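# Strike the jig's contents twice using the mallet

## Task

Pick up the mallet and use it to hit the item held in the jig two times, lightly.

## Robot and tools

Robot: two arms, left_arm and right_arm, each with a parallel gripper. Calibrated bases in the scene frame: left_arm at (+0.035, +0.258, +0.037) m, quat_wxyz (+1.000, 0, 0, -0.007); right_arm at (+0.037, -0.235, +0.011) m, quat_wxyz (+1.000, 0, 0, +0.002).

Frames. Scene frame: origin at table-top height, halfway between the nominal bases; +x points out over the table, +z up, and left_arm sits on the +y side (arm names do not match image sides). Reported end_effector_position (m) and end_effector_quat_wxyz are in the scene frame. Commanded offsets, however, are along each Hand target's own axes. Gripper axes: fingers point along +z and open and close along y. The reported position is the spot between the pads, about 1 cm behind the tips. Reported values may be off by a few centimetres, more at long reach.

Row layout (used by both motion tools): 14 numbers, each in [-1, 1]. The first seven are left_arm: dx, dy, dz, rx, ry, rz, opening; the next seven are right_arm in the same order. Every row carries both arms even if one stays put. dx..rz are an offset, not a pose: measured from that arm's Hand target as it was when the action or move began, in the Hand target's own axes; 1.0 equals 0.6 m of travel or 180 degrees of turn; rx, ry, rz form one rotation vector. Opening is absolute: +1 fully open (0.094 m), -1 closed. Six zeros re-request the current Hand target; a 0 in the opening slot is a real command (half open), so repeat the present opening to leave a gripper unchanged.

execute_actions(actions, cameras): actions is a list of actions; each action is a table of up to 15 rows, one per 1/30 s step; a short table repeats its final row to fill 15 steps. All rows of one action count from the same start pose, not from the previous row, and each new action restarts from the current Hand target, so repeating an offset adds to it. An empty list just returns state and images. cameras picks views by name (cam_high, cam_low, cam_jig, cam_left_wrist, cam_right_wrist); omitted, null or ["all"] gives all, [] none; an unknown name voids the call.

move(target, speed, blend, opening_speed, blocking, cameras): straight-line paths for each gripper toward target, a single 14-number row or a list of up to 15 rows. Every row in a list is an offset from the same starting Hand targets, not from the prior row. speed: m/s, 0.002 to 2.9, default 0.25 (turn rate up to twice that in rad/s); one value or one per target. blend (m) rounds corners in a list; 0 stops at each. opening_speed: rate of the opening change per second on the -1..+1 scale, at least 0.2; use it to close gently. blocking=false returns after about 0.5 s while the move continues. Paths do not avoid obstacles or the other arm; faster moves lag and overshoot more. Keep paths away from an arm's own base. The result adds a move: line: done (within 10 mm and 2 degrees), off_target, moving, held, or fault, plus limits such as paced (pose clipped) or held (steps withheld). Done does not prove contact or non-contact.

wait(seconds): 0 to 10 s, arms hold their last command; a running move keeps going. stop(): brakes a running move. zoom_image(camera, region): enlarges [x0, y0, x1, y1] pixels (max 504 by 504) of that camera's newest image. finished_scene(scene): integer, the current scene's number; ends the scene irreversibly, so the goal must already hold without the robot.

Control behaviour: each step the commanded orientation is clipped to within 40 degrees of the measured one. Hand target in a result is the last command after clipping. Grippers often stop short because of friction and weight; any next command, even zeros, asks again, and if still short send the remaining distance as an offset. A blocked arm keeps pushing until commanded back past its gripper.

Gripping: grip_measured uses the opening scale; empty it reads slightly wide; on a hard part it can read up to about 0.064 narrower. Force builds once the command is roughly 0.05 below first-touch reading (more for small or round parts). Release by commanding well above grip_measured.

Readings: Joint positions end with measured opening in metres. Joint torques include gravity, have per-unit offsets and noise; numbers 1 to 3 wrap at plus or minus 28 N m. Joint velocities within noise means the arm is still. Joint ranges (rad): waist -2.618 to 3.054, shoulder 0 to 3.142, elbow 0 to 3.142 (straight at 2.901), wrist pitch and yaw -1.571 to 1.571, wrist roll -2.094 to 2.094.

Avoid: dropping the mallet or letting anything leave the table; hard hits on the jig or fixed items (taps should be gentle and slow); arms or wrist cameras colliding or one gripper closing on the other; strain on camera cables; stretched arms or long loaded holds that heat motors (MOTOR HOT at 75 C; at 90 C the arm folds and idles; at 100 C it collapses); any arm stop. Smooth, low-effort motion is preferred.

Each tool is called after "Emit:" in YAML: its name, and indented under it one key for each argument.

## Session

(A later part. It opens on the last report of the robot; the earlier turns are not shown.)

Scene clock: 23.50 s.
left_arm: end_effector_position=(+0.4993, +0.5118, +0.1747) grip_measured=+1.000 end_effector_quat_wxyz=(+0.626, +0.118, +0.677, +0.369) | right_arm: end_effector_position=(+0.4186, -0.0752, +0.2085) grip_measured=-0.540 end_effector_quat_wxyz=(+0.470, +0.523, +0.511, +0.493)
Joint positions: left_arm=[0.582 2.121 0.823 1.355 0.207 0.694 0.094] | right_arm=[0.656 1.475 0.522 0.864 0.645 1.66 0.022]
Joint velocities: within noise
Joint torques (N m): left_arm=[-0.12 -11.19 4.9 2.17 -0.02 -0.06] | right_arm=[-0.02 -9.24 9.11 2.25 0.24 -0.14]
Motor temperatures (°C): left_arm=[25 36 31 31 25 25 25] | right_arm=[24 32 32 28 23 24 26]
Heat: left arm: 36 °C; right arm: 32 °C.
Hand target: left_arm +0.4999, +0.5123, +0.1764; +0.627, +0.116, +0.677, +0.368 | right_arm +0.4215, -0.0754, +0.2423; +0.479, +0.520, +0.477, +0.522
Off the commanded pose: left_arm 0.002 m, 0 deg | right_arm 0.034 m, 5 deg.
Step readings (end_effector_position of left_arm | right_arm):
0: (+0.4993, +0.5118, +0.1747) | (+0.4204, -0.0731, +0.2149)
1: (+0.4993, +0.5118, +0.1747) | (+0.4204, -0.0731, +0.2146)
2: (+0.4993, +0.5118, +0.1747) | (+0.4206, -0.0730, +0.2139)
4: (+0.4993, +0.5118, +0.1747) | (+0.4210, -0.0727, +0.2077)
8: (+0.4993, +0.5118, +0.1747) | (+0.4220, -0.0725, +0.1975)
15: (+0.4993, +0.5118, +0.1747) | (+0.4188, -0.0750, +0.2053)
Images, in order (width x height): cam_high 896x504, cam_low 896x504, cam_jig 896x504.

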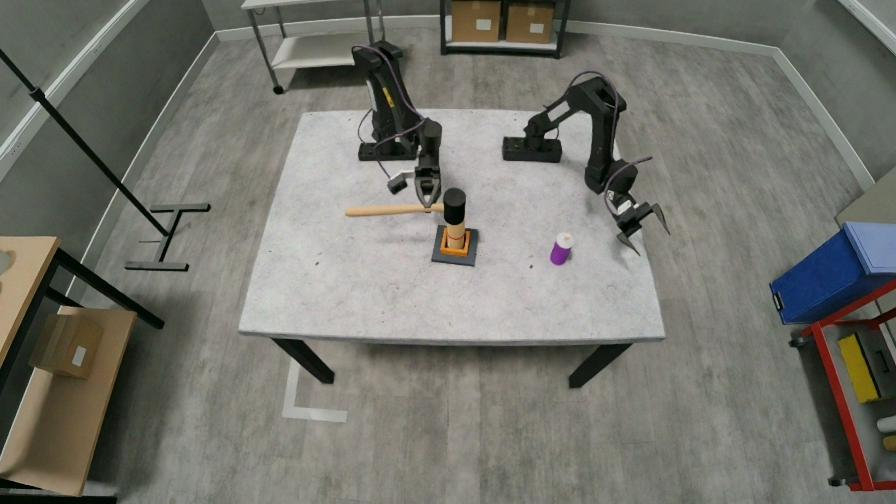

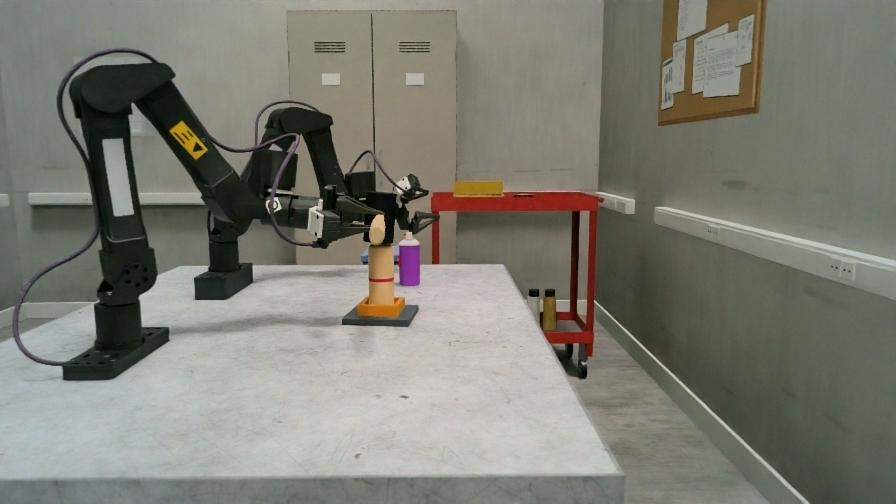

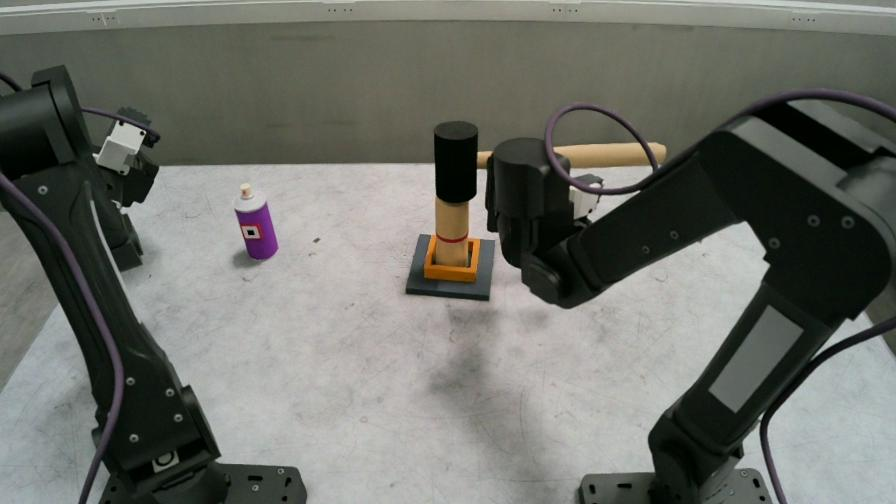

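Emit:
move:
  target: [0,0,0,0,0,0,1, 0.004,0.033,0,-0.02,0,0,-1]
  speed: 0.15
  cameras: ["cam_high","cam_low","cam_jig","cam_right_wrist"]

Emit:
zoom_image:
  camera: "cam_low"
  region: [300, 150, 450, 300]

Emit:
zoom_image:
  camera: "cam_jig"
  region: [350, 80, 550, 280]

Scene clock: 25.40 s.
left_arm: end_effector_position=(+0.4993, +0.5118, +0.1747) grip_measured=+1.000 end_effector_quat_wxyz=(+0.626, +0.118, +0.677, +0.369) | right_arm: end_effector_position=(+0.4199, -0.0749, +0.2158) grip_measured=-0.540 end_effector_quat_wxyz=(+0.482, +0.512, +0.512, +0.493)
Joint positions: left_arm=[0.582 2.121 0.823 1.355 0.207 0.694 0.094] | right_arm=[0.656 1.475 0.529 0.884 0.648 1.62 0.022]
Joint velocities: within noise
Joint torques (N m): left_arm=[-0.02 -11.19 4.85 2.16 -0.04 -0.08] | right_arm=[0.42 -10.32 9.85 2.45 0.29 -0.14]
Motor temperatures (°C): left_arm=[25 36 31 32 25 25 25] | right_arm=[24 32 32 29 23 24 26]
Heat: left arm: 36 °C; right arm: 32 °C.
Hand target: left_arm +0.4999, +0.5123, +0.1764; +0.627, +0.116, +0.677, +0.368 | right_arm +0.4215, -0.0747, +0.2623; +0.496, +0.505, +0.461, +0.536
Off the commanded pose: left_arm 0.002 m, 0 deg | right_arm 0.046 m, 8 deg.
move: off_target (right_arm)
Images, in order (width x height): cam_high 896x504, cam_low 896x504, cam_jig 896x504, cam_right_wrist 672x504.

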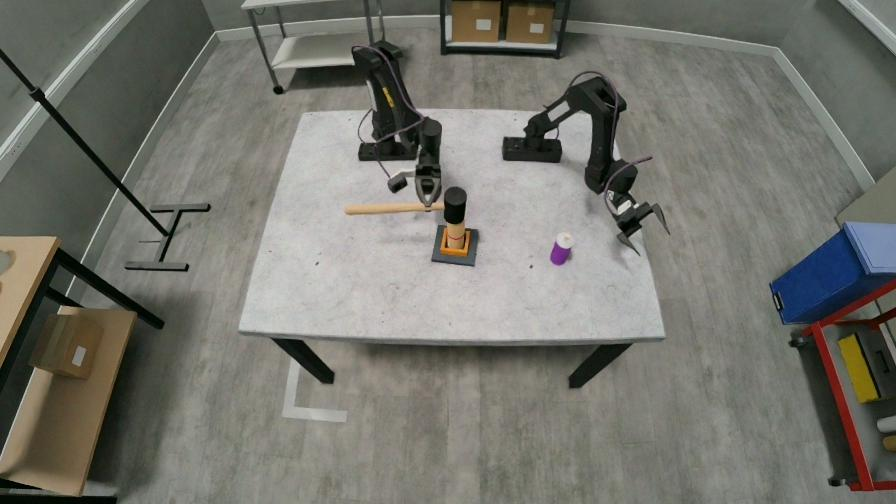

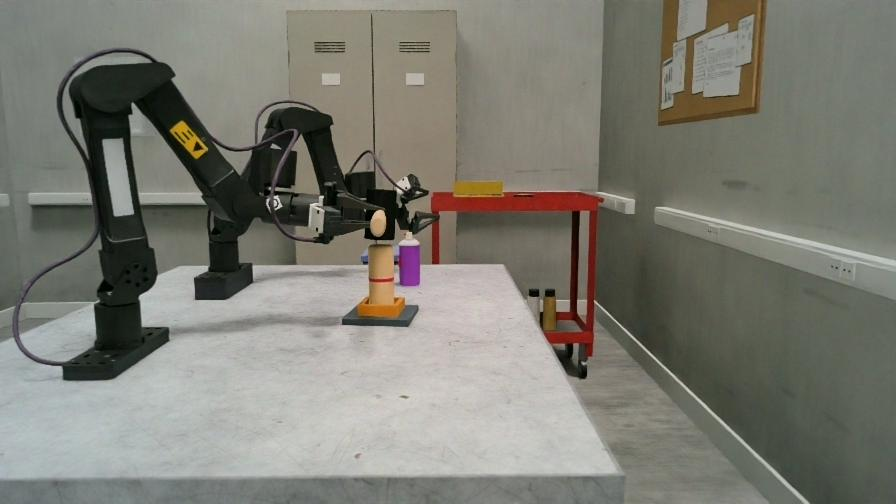

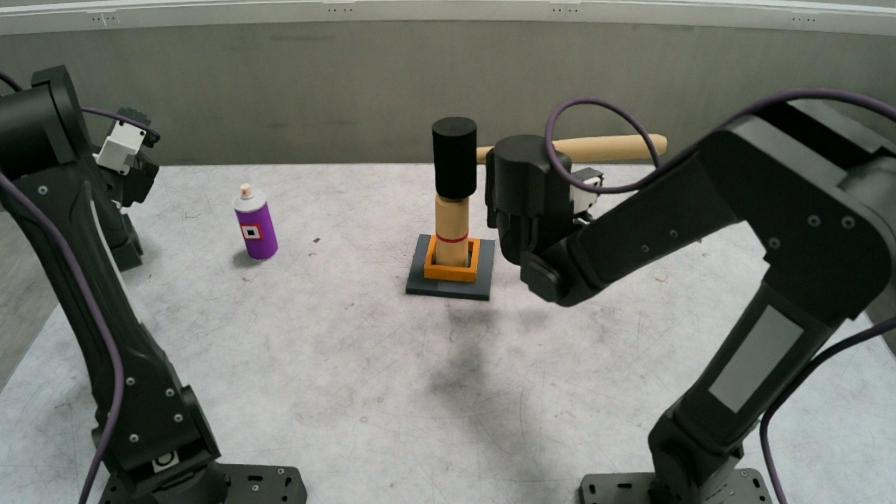

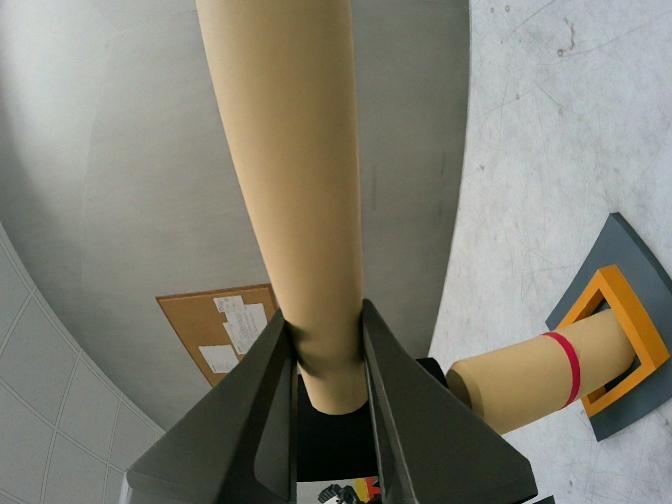

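Scaled by 3.360 from the camera's 896x504 image, which has a finer 1280x720 frame.

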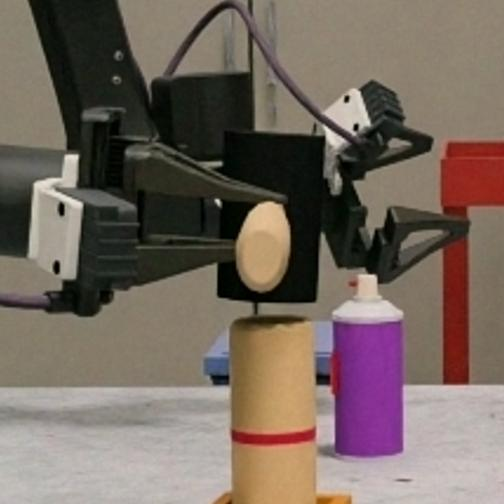

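Scaled by 2.520 from the camera's 896x504 image, which has a finer 1280x720 frame.

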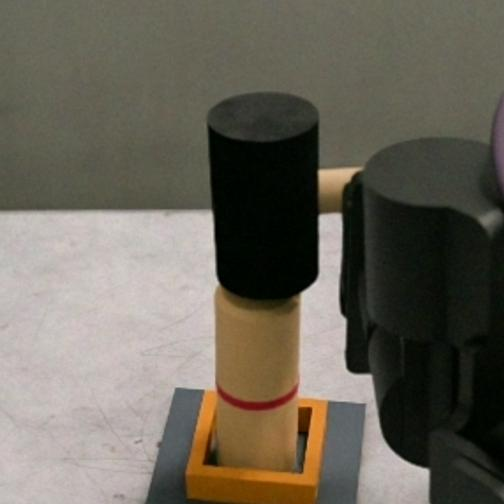

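Emit:
move:
  target: [0,0,0,0,0,0,1, 0.002,0.05,0,0.005,0,0,-1]
  speed: 0.2
  cameras: ["cam_high","cam_low","cam_jig"]

Emit:
zoom_image:
  camera: "cam_low"
  region: [300, 150, 450, 300]

Scene clock: 27.03 s.
left_arm: end_effector_position=(+0.4993, +0.5118, +0.1747) grip_measured=+1.000 end_effector_quat_wxyz=(+0.626, +0.118, +0.677, +0.369) | right_arm: end_effector_position=(+0.4204, -0.0746, +0.2560) grip_measured=-0.540 end_effector_quat_wxyz=(+0.483, +0.512, +0.505, +0.499)
Joint positions: left_arm=[0.582 2.121 0.823 1.355 0.207 0.694 0.094] | right_arm=[0.656 1.368 0.619 0.706 0.649 1.619 0.022]
Joint velocities: within noise
Joint torques (N m): left_arm=[-0.13 -11.21 4.86 2.16 -0.02 -0.08] | right_arm=[0.42 -8.98 10 2.26 0.26 -0.03]
Motor temperatures (°C): left_arm=[25 36 31 32 25 25 25] | right_arm=[24 32 32 29 23 24 26]
Heat: left arm: 36 °C; right arm: 32 °C.
Hand target: left_arm +0.4999, +0.5123, +0.1764; +0.627, +0.116, +0.677, +0.368 | right_arm +0.4194, -0.0760, +0.2922; +0.491, +0.508, +0.465, +0.533
Off the commanded pose: left_arm 0.002 m, 0 deg | right_arm 0.036 m, 6 deg.
move: off_target (right_arm)
Images, in order (width x height): cam_high 896x504, cam_low 896x504, cam_jig 896x504.

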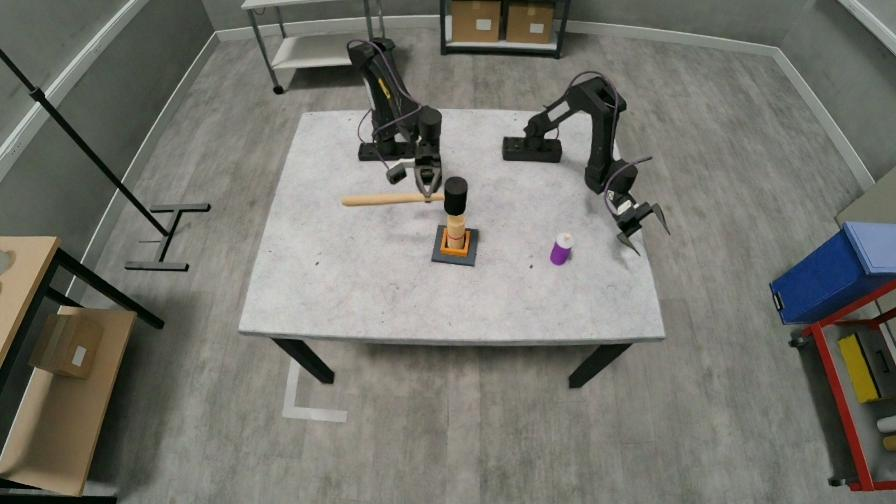

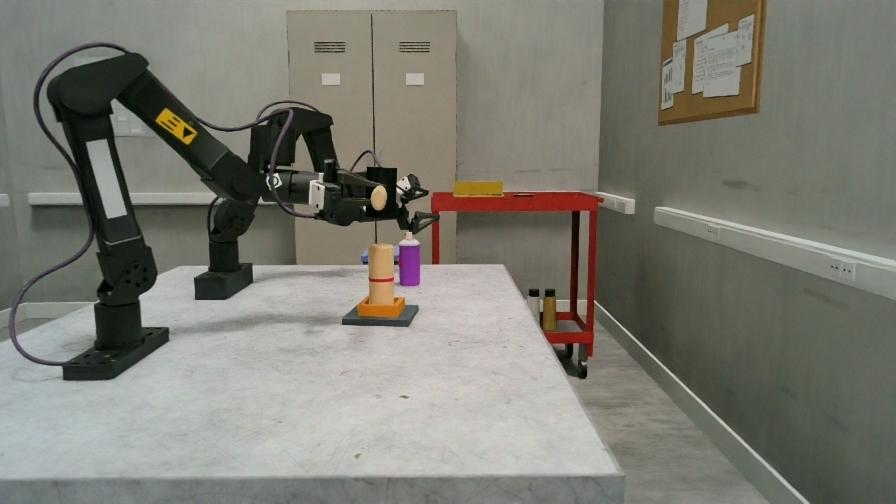

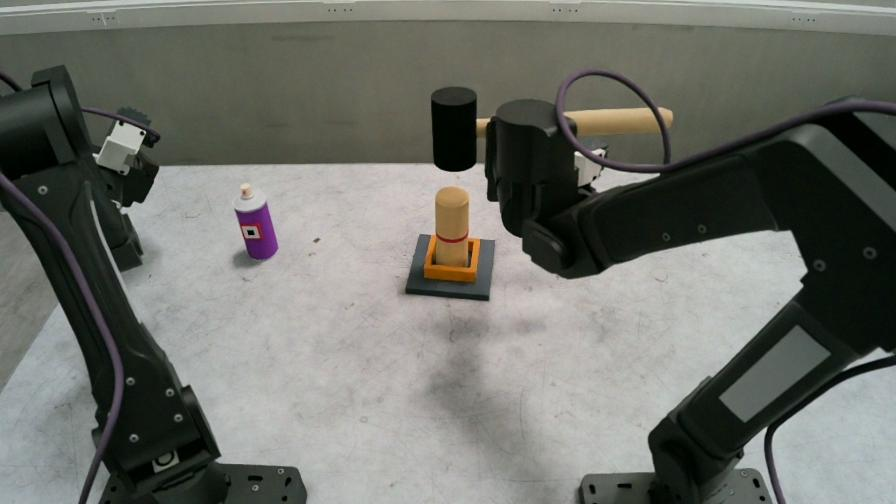

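Scaled by 3.360 from the camera's 896x504 image, which has a finer 1280x720 frame.

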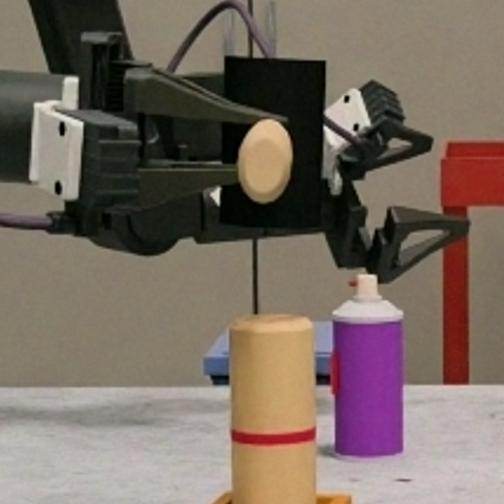

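Emit:
execute_actions:
  actions:
    - [[0,0,0,0,0,0,1,0,-0.005,0,0,0,0,-1],[0,0,0,0,0,0,1,-0.001,-0.015,-0.001,0,0,0,-1],[0,0,0,0,0,0,1,-0.002,-0.0265,-0.001,0,0,0,-1],[0,0,0,0,0,0,1,-0.003,-0.038,-0.002,0,0,0,-1],[0,0,0,0,0,0,1,-0.004,-0.050,-0.003,0,0,0,-1],[0,0,0,0,0,0,1,-0.005,-0.061,-0.003,0,0,0,-1],[0,0,0,0,0,0,1,-0.006,-0.073,-0.004,0,0,0,-1],[0,0,0,0,0,0,1,-0.007,-0.0845,-0.004,0,0,0,-1],[0,0,0,0,0,0,1,-0.008,-0.096,-0.005,0,0,0,-1],[0,0,0,0,0,0,1,-0.009,-0.108,-0.005,0,0,0,-1],[0,0,0,0,0,0,1,-0.010,-0.119,-0.006,0,0,0,-1],[0,0,0,0,0,0,1,-0.011,-0.131,-0.007,0,0,0,-1],[0,0,0,0,0,0,1,-0.012,-0.1425,-0.007,0,0,0,-1],[0,0,0,0,0,0,1,-0.013,-0.152,-0.008,0,0,0,-1],[0,0,0,0,0,0,1,-0.013,-0.156,-0.008,0,0,0,-1]]
    - [[0,0,0,0,0,0,1,0,0,0,0,0,0,-1],[0,0,0,0,0,0,1,0.001,0.012,0.001,0,0,0,-1],[0,0,0,0,0,0,1,0.003,0.027,0.001,0,0,0,-1],[0,0,0,0,0,0,1,0.004,0.045,0.002,0,0,0,-1],[0,0,0,0,0,0,1,0.005,0.062,0.003,0,0,0,-1],[0,0,0,0,0,0,1,0.007,0.080,0.004,0,0,0,-1],[0,0,0,0,0,0,1,0.008,0.096,0.005,0,0,0,-1],[0,0,0,0,0,0,1,0.009,0.112,0.006,0,0,0,-1],[0,0,0,0,0,0,1,0.010,0.126,0.007,0,0,0,-1],[0,0,0,0,0,0,1,0.011,0.138,0.007,0,0,0,-1],[0,0,0,0,0,0,1,0.012,0.148,0.008,0,0,0,-1],[0,0,0,0,0,0,1,0.013,0.155,0.008,0,0,0,-1],[0,0,0,0,0,0,1,0.013,0.158,0.008,0,0,0,-1]]
  cameras: ["cam_high","cam_low","cam_jig"]

Emit:
zoom_image:
  camera: "cam_low"
  region: [300, 150, 450, 300]

Scene clock: 29.90 s.
left_arm: end_effector_position=(+0.4993, +0.5118, +0.1747) grip_measured=+1.000 end_effector_quat_wxyz=(+0.626, +0.118, +0.677, +0.369) | right_arm: end_effector_position=(+0.4201, -0.0756, +0.2694) grip_measured=-0.540 end_effector_quat_wxyz=(+0.486, +0.511, +0.492, +0.511)
Joint positions: left_arm=[0.582 2.121 0.823 1.355 0.207 0.694 0.094] | right_arm=[0.656 1.353 0.632 0.714 0.654 1.62 0.022]
Joint velocities: within noise
Joint torques (N m): left_arm=[-0.08 -11.18 4.89 2.15 -0.03 -0.06] | right_arm=[0.44 -7.38 8.92 2.24 0.19 -0.1]
Motor temperatures (°C): left_arm=[25 36 31 32 25 25 25] | right_arm=[24 33 32 30 23 24 27]
Heat: left arm: 36 °C; right arm: 33 °C.
Hand target: left_arm +0.4999, +0.5123, +0.1764; +0.627, +0.116, +0.677, +0.368 | right_arm +0.4194, -0.0761, +0.2934; +0.491, +0.508, +0.465, +0.533
Off the commanded pose: left_arm 0.002 m, 0 deg | right_arm 0.024 m, 4 deg.
Step readings (end_effector_position of left_arm | right_arm):
0: (+0.4993, +0.5118, +0.1747) | (+0.4204, -0.0746, +0.2559)
1: (+0.4993, +0.5118, +0.1747) | (+0.4204, -0.0746, +0.2559)
2: (+0.4993, +0.5118, +0.1747) | (+0.4204, -0.0746, +0.2563)
4: (+0.4993, +0.5118, +0.1747) | (+0.4202, -0.0748, +0.2576)
8: (+0.4993, +0.5118, +0.1747) | (+0.4194, -0.0754, +0.2468)
15: (+0.4993, +0.5118, +0.1747) | (+0.4195, -0.0759, +0.1987)
16: (+0.4993, +0.5118, +0.1747) | (+0.4201, -0.0755, +0.1980)
17: (+0.4993, +0.5118, +0.1747) | (+0.4206, -0.0752, +0.1977)
19: (+0.4993, +0.5118, +0.1747) | (+0.4206, -0.0752, +0.1988)
23: (+0.4993, +0.5118, +0.1747) | (+0.4178, -0.0773, +0.2084)
30: (+0.4993, +0.5118, +0.1747) | (+0.4184, -0.0768, +0.2776)
Images, in order (width x height): cam_high 896x504, cam_low 896x504, cam_jig 896x504.

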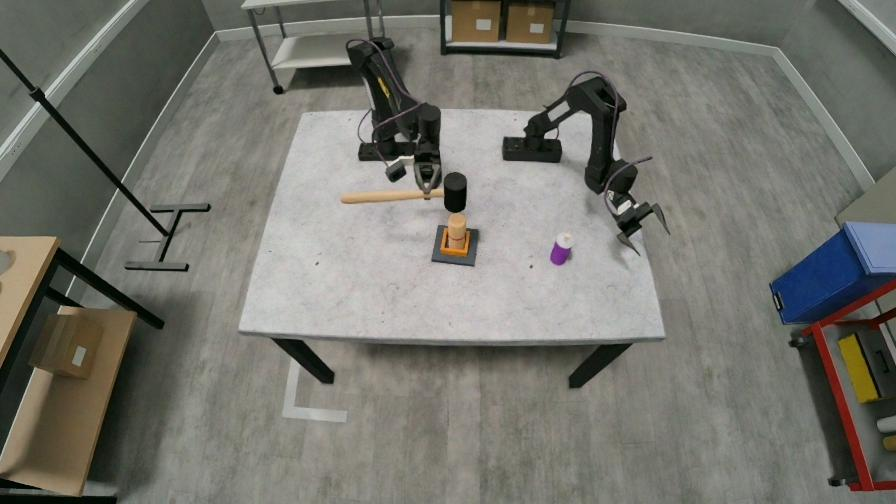

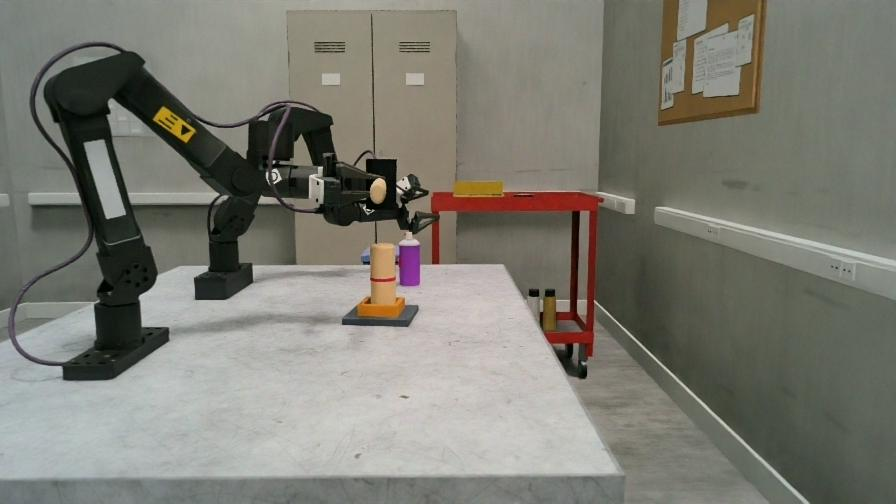

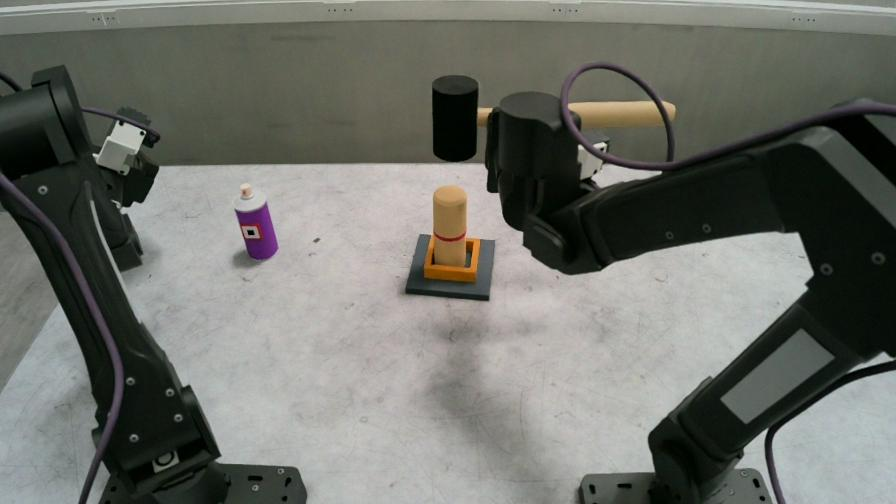

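Scaled by 3.360 from the camera's 896x504 image, which has a finer 1280x720 frame.

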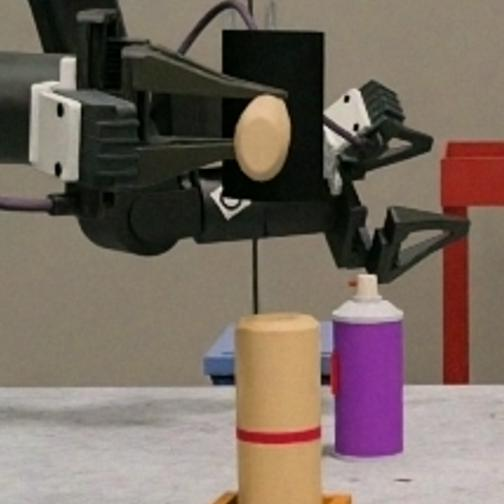

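Emit:
move:
  target:
    - [0,0,0,0,0,0,1, -0.4027,-0.2525,-0.0703,0.5169,0.0165,-0.0574,-1]
    - [0,0,0,0,0,0,1, -0.4147,-0.3933,-0.0777,0.5169,0.0165,-0.0574,-1]
  speed: [0.35,0.07]
  cameras: ["cam_high","cam_low","cam_right_wrist"]

Emit:
zoom_image:
  camera: "cam_low"
  region: [250, 250, 430, 450]

Scene clock: 35.20 s.
left_arm: end_effector_position=(+0.4993, +0.5118, +0.1747) grip_measured=+1.000 end_effector_quat_wxyz=(+0.626, +0.118, +0.677, +0.369) | right_arm: end_effector_position=(+0.3873, -0.3010, +0.0405) grip_measured=-0.540 end_effector_quat_wxyz=(+0.003, +0.656, +0.754, +0.010)
Joint positions: left_arm=[0.582 2.121 0.823 1.355 0.207 0.694 0.094] | right_arm=[-0.2 1.939 1.355 -0.971 -0.014 1.236 0.022]
Joint velocities: within noise
Joint torques (N m): left_arm=[-0.1 -11.15 4.88 2.17 -0.04 -0.05] | right_arm=[-0.14 -9.73 5.87 0.47 0.16 -0.11]
Motor temperatures (°C): left_arm=[25 36 31 32 25 25 24] | right_arm=[24 32 32 29 23 24 27]
Heat: left arm: 36 °C; right arm: 32 °C.
Hand target: left_arm +0.4999, +0.5123, +0.1764; +0.627, +0.116, +0.677, +0.368 | right_arm +0.3848, -0.3040, +0.0352; +0.000, +0.654, +0.756, +0.000
Off the commanded pose: left_arm 0.002 m, 0 deg | right_arm 0.007 m, 1 deg.
move: done
Images, in order (width x height): cam_high 896x504, cam_low 896x504, cam_right_wrist 672x504.

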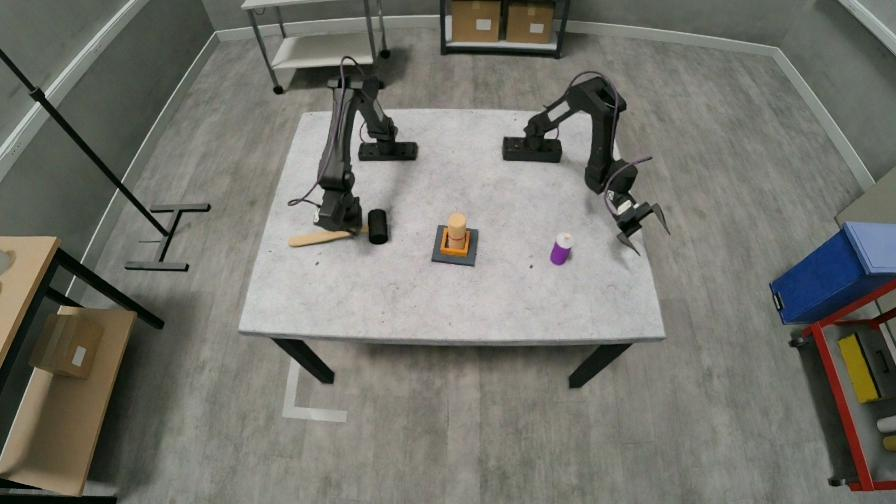

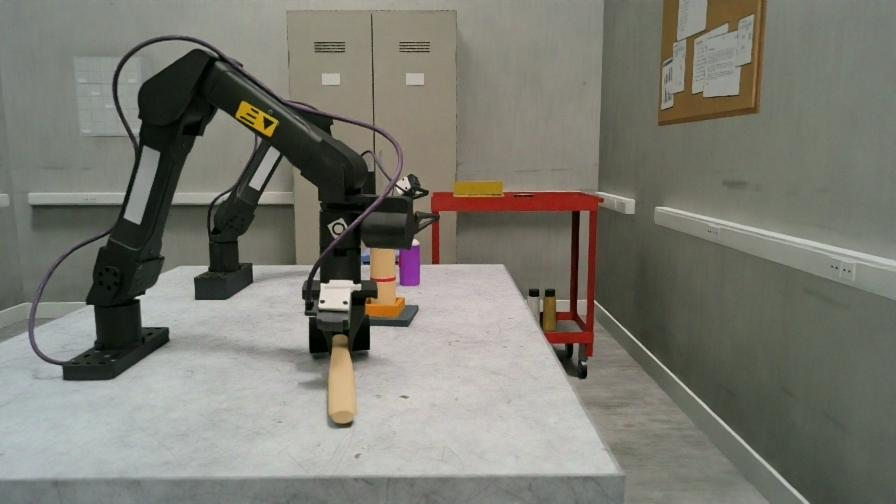

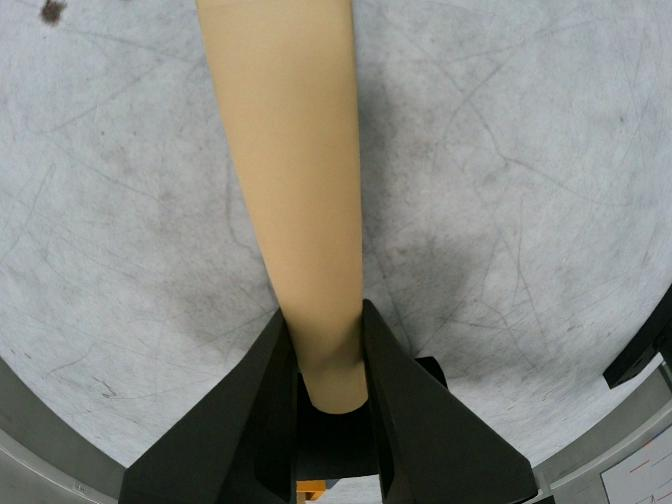

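Scaled by 2.520 from the camera's 896x504 image, which has a finer 1280x720 frame.

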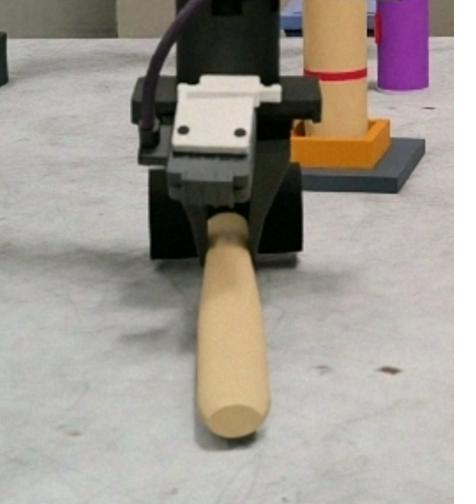

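Emit:
move:
  target: [0,0,0,0,0,0,1, 0,0,0.02,0,0,0,-1]
  speed: 0.05
  cameras: ["cam_low"]

Emit:
zoom_image:
  camera: "cam_low"
  region: [250, 250, 430, 450]

Scene clock: 36.13 s.
left_arm: end_effector_position=(+0.4993, +0.5118, +0.1747) grip_measured=+1.000 end_effector_quat_wxyz=(+0.626, +0.118, +0.677, +0.369) | right_arm: end_effector_position=(+0.3875, -0.3012, +0.0342) grip_measured=-0.540 end_effector_quat_wxyz=(+0.005, +0.656, +0.754, +0.010)
Joint positions: left_arm=[0.582 2.121 0.823 1.355 0.207 0.694 0.094] | right_arm=[-0.2 1.945 1.337 -0.943 -0.013 1.235 0.022]
Joint velocities: within noise
Joint torques (N m): left_arm=[-0.06 -11.21 4.88 2.17 -0.03 -0.07] | right_arm=[-0.14 -8.9 5.04 0.64 0.15 -0.1]
Motor temperatures (°C): left_arm=[25 36 31 32 25 25 24] | right_arm=[24 32 32 29 23 24 27]
Heat: left arm: 36 °C; right arm: 32 °C.
Hand target: left_arm +0.4999, +0.5123, +0.1764; +0.627, +0.116, +0.677, +0.368 | right_arm +0.3848, -0.3040, +0.0231; +0.000, +0.654, +0.756, +0.000
Off the commanded pose: left_arm 0.002 m, 0 deg | right_arm 0.012 m, 1 deg.
move: off_target (right_arm)
Images, in order (width x height): cam_low 896x504.

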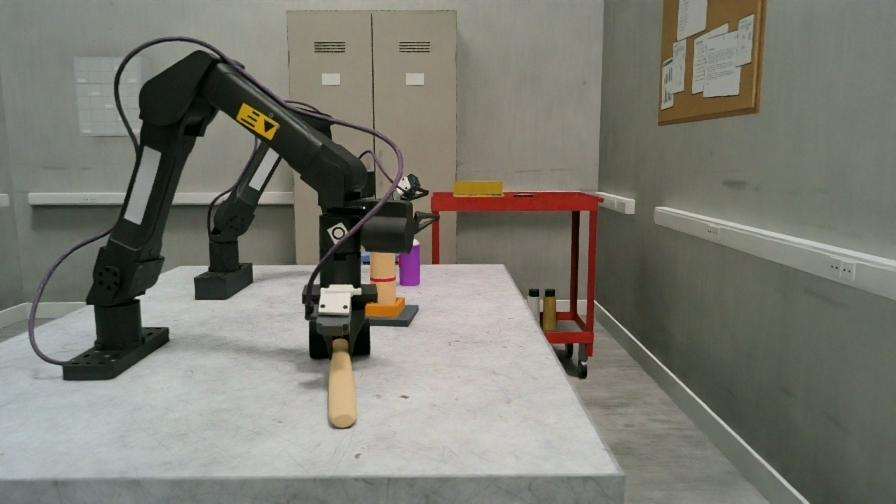

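Scaled by 2.520 from the camera's 896x504 image, which has a finer 1280x720 frame.

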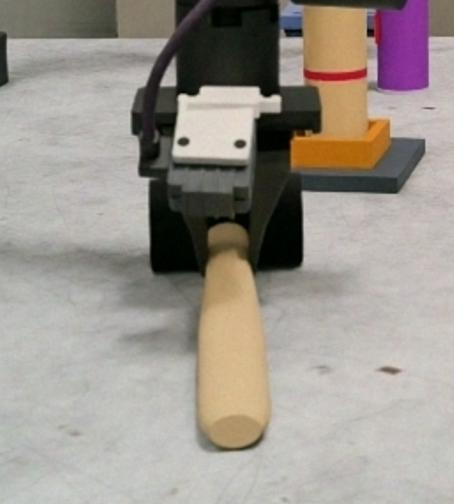

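Emit:
move:
  target:
    - [0,0,0,0,0,0,1, 0,0,0.01,0,0,0,-1]
    - [0,0,0,0,0,0,1, 0,0,0.01,0,0,0,0.4]
    - [0,0,0,0,0,0,1, 0,0,-0.25,0,0,0,0.4]
  speed: [0.03,0.1,0.2]
  opening_speed: 0.8
  cameras: ["cam_high","cam_low","cam_jig","cam_right_wrist"]

Emit:
zoom_image:
  camera: "cam_low"
  region: [250, 250, 430, 450]

Scene clock: 41.00 s.
left_arm: end_effector_position=(+0.4993, +0.5118, +0.1747) grip_measured=+1.000 end_effector_quat_wxyz=(+0.626, +0.118, +0.677, +0.369) | right_arm: end_effector_position=(+0.3859, -0.3009, +0.1658) grip_measured=+0.398 end_effector_quat_wxyz=(-0.008, +0.656, +0.755, +0.002)
Joint positions: left_arm=[0.582 2.121 0.823 1.355 0.207 0.694 0.094] | right_arm=[-0.2 1.913 1.824 -1.494 -0.013 1.235 0.066]
Joint velocities: within noise
Joint torques (N m): left_arm=[-0.1 -11.19 4.96 2.16 -0.03 -0.07] | right_arm=[-0.12 -11.92 7.64 0.32 0.15 -0.09]
Motor temperatures (°C): left_arm=[25 37 31 33 25 25 24] | right_arm=[24 33 32 28 23 24 27]
Heat: left arm: 37 °C; right arm: 33 °C.
Hand target: left_arm +0.4999, +0.5123, +0.1764; +0.627, +0.116, +0.677, +0.368 | right_arm +0.3848, -0.3039, +0.1732; +0.000, +0.654, +0.756, +0.000
Off the commanded pose: left_arm 0.002 m, 0 deg | right_arm 0.008 m, 1 deg.
move: done; target 2's new opening was sent with right_arm's hand 0.017 m and 1 deg from that target
Images, in order (width x height): cam_high 896x504, cam_low 896x504, cam_jig 896x504, cam_right_wrist 672x504.

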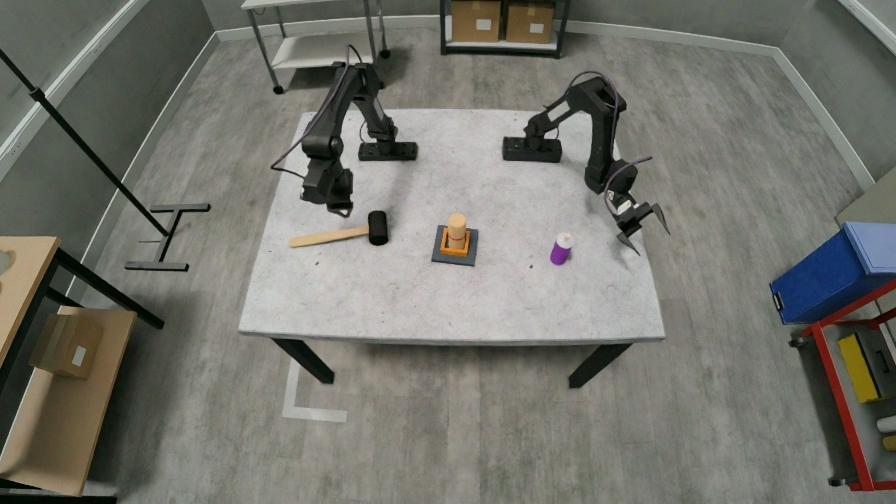

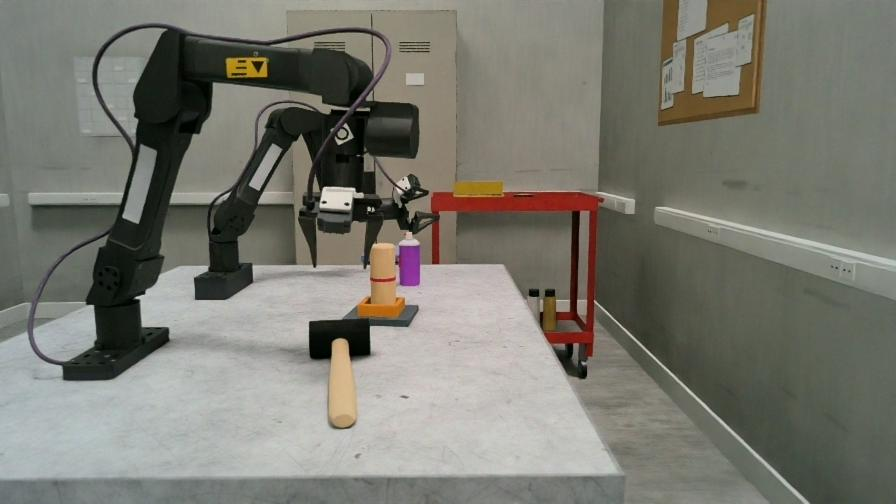

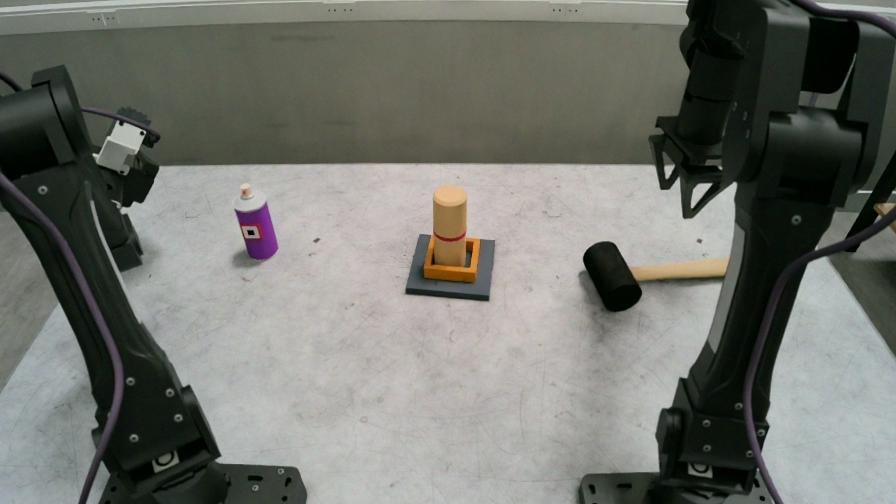

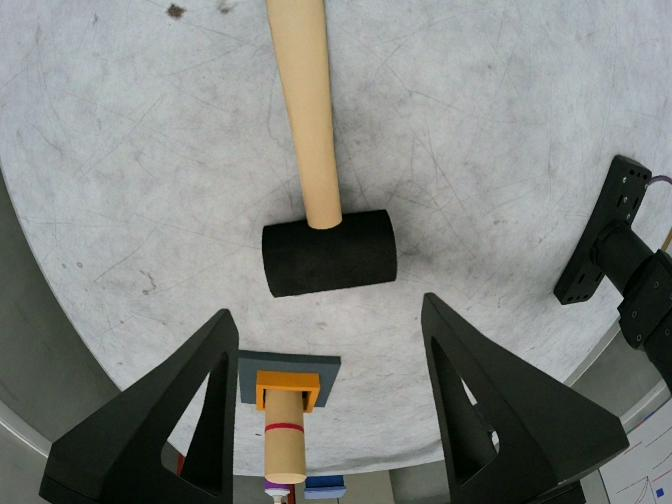

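Scaled by 2.520 from the camera's 896x504 image, which has a finer 1280x720 frame.

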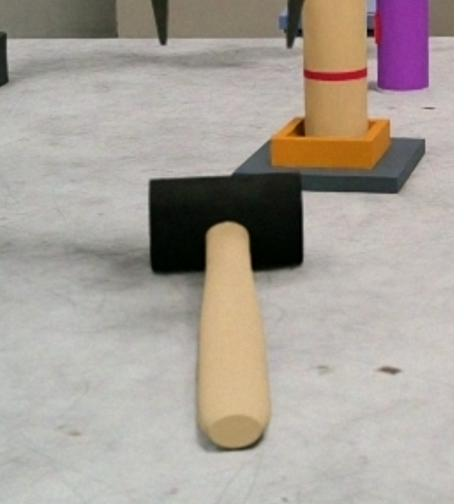

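Emit:
finished_scene:
  scene: 1

The scene is finished: the task was done.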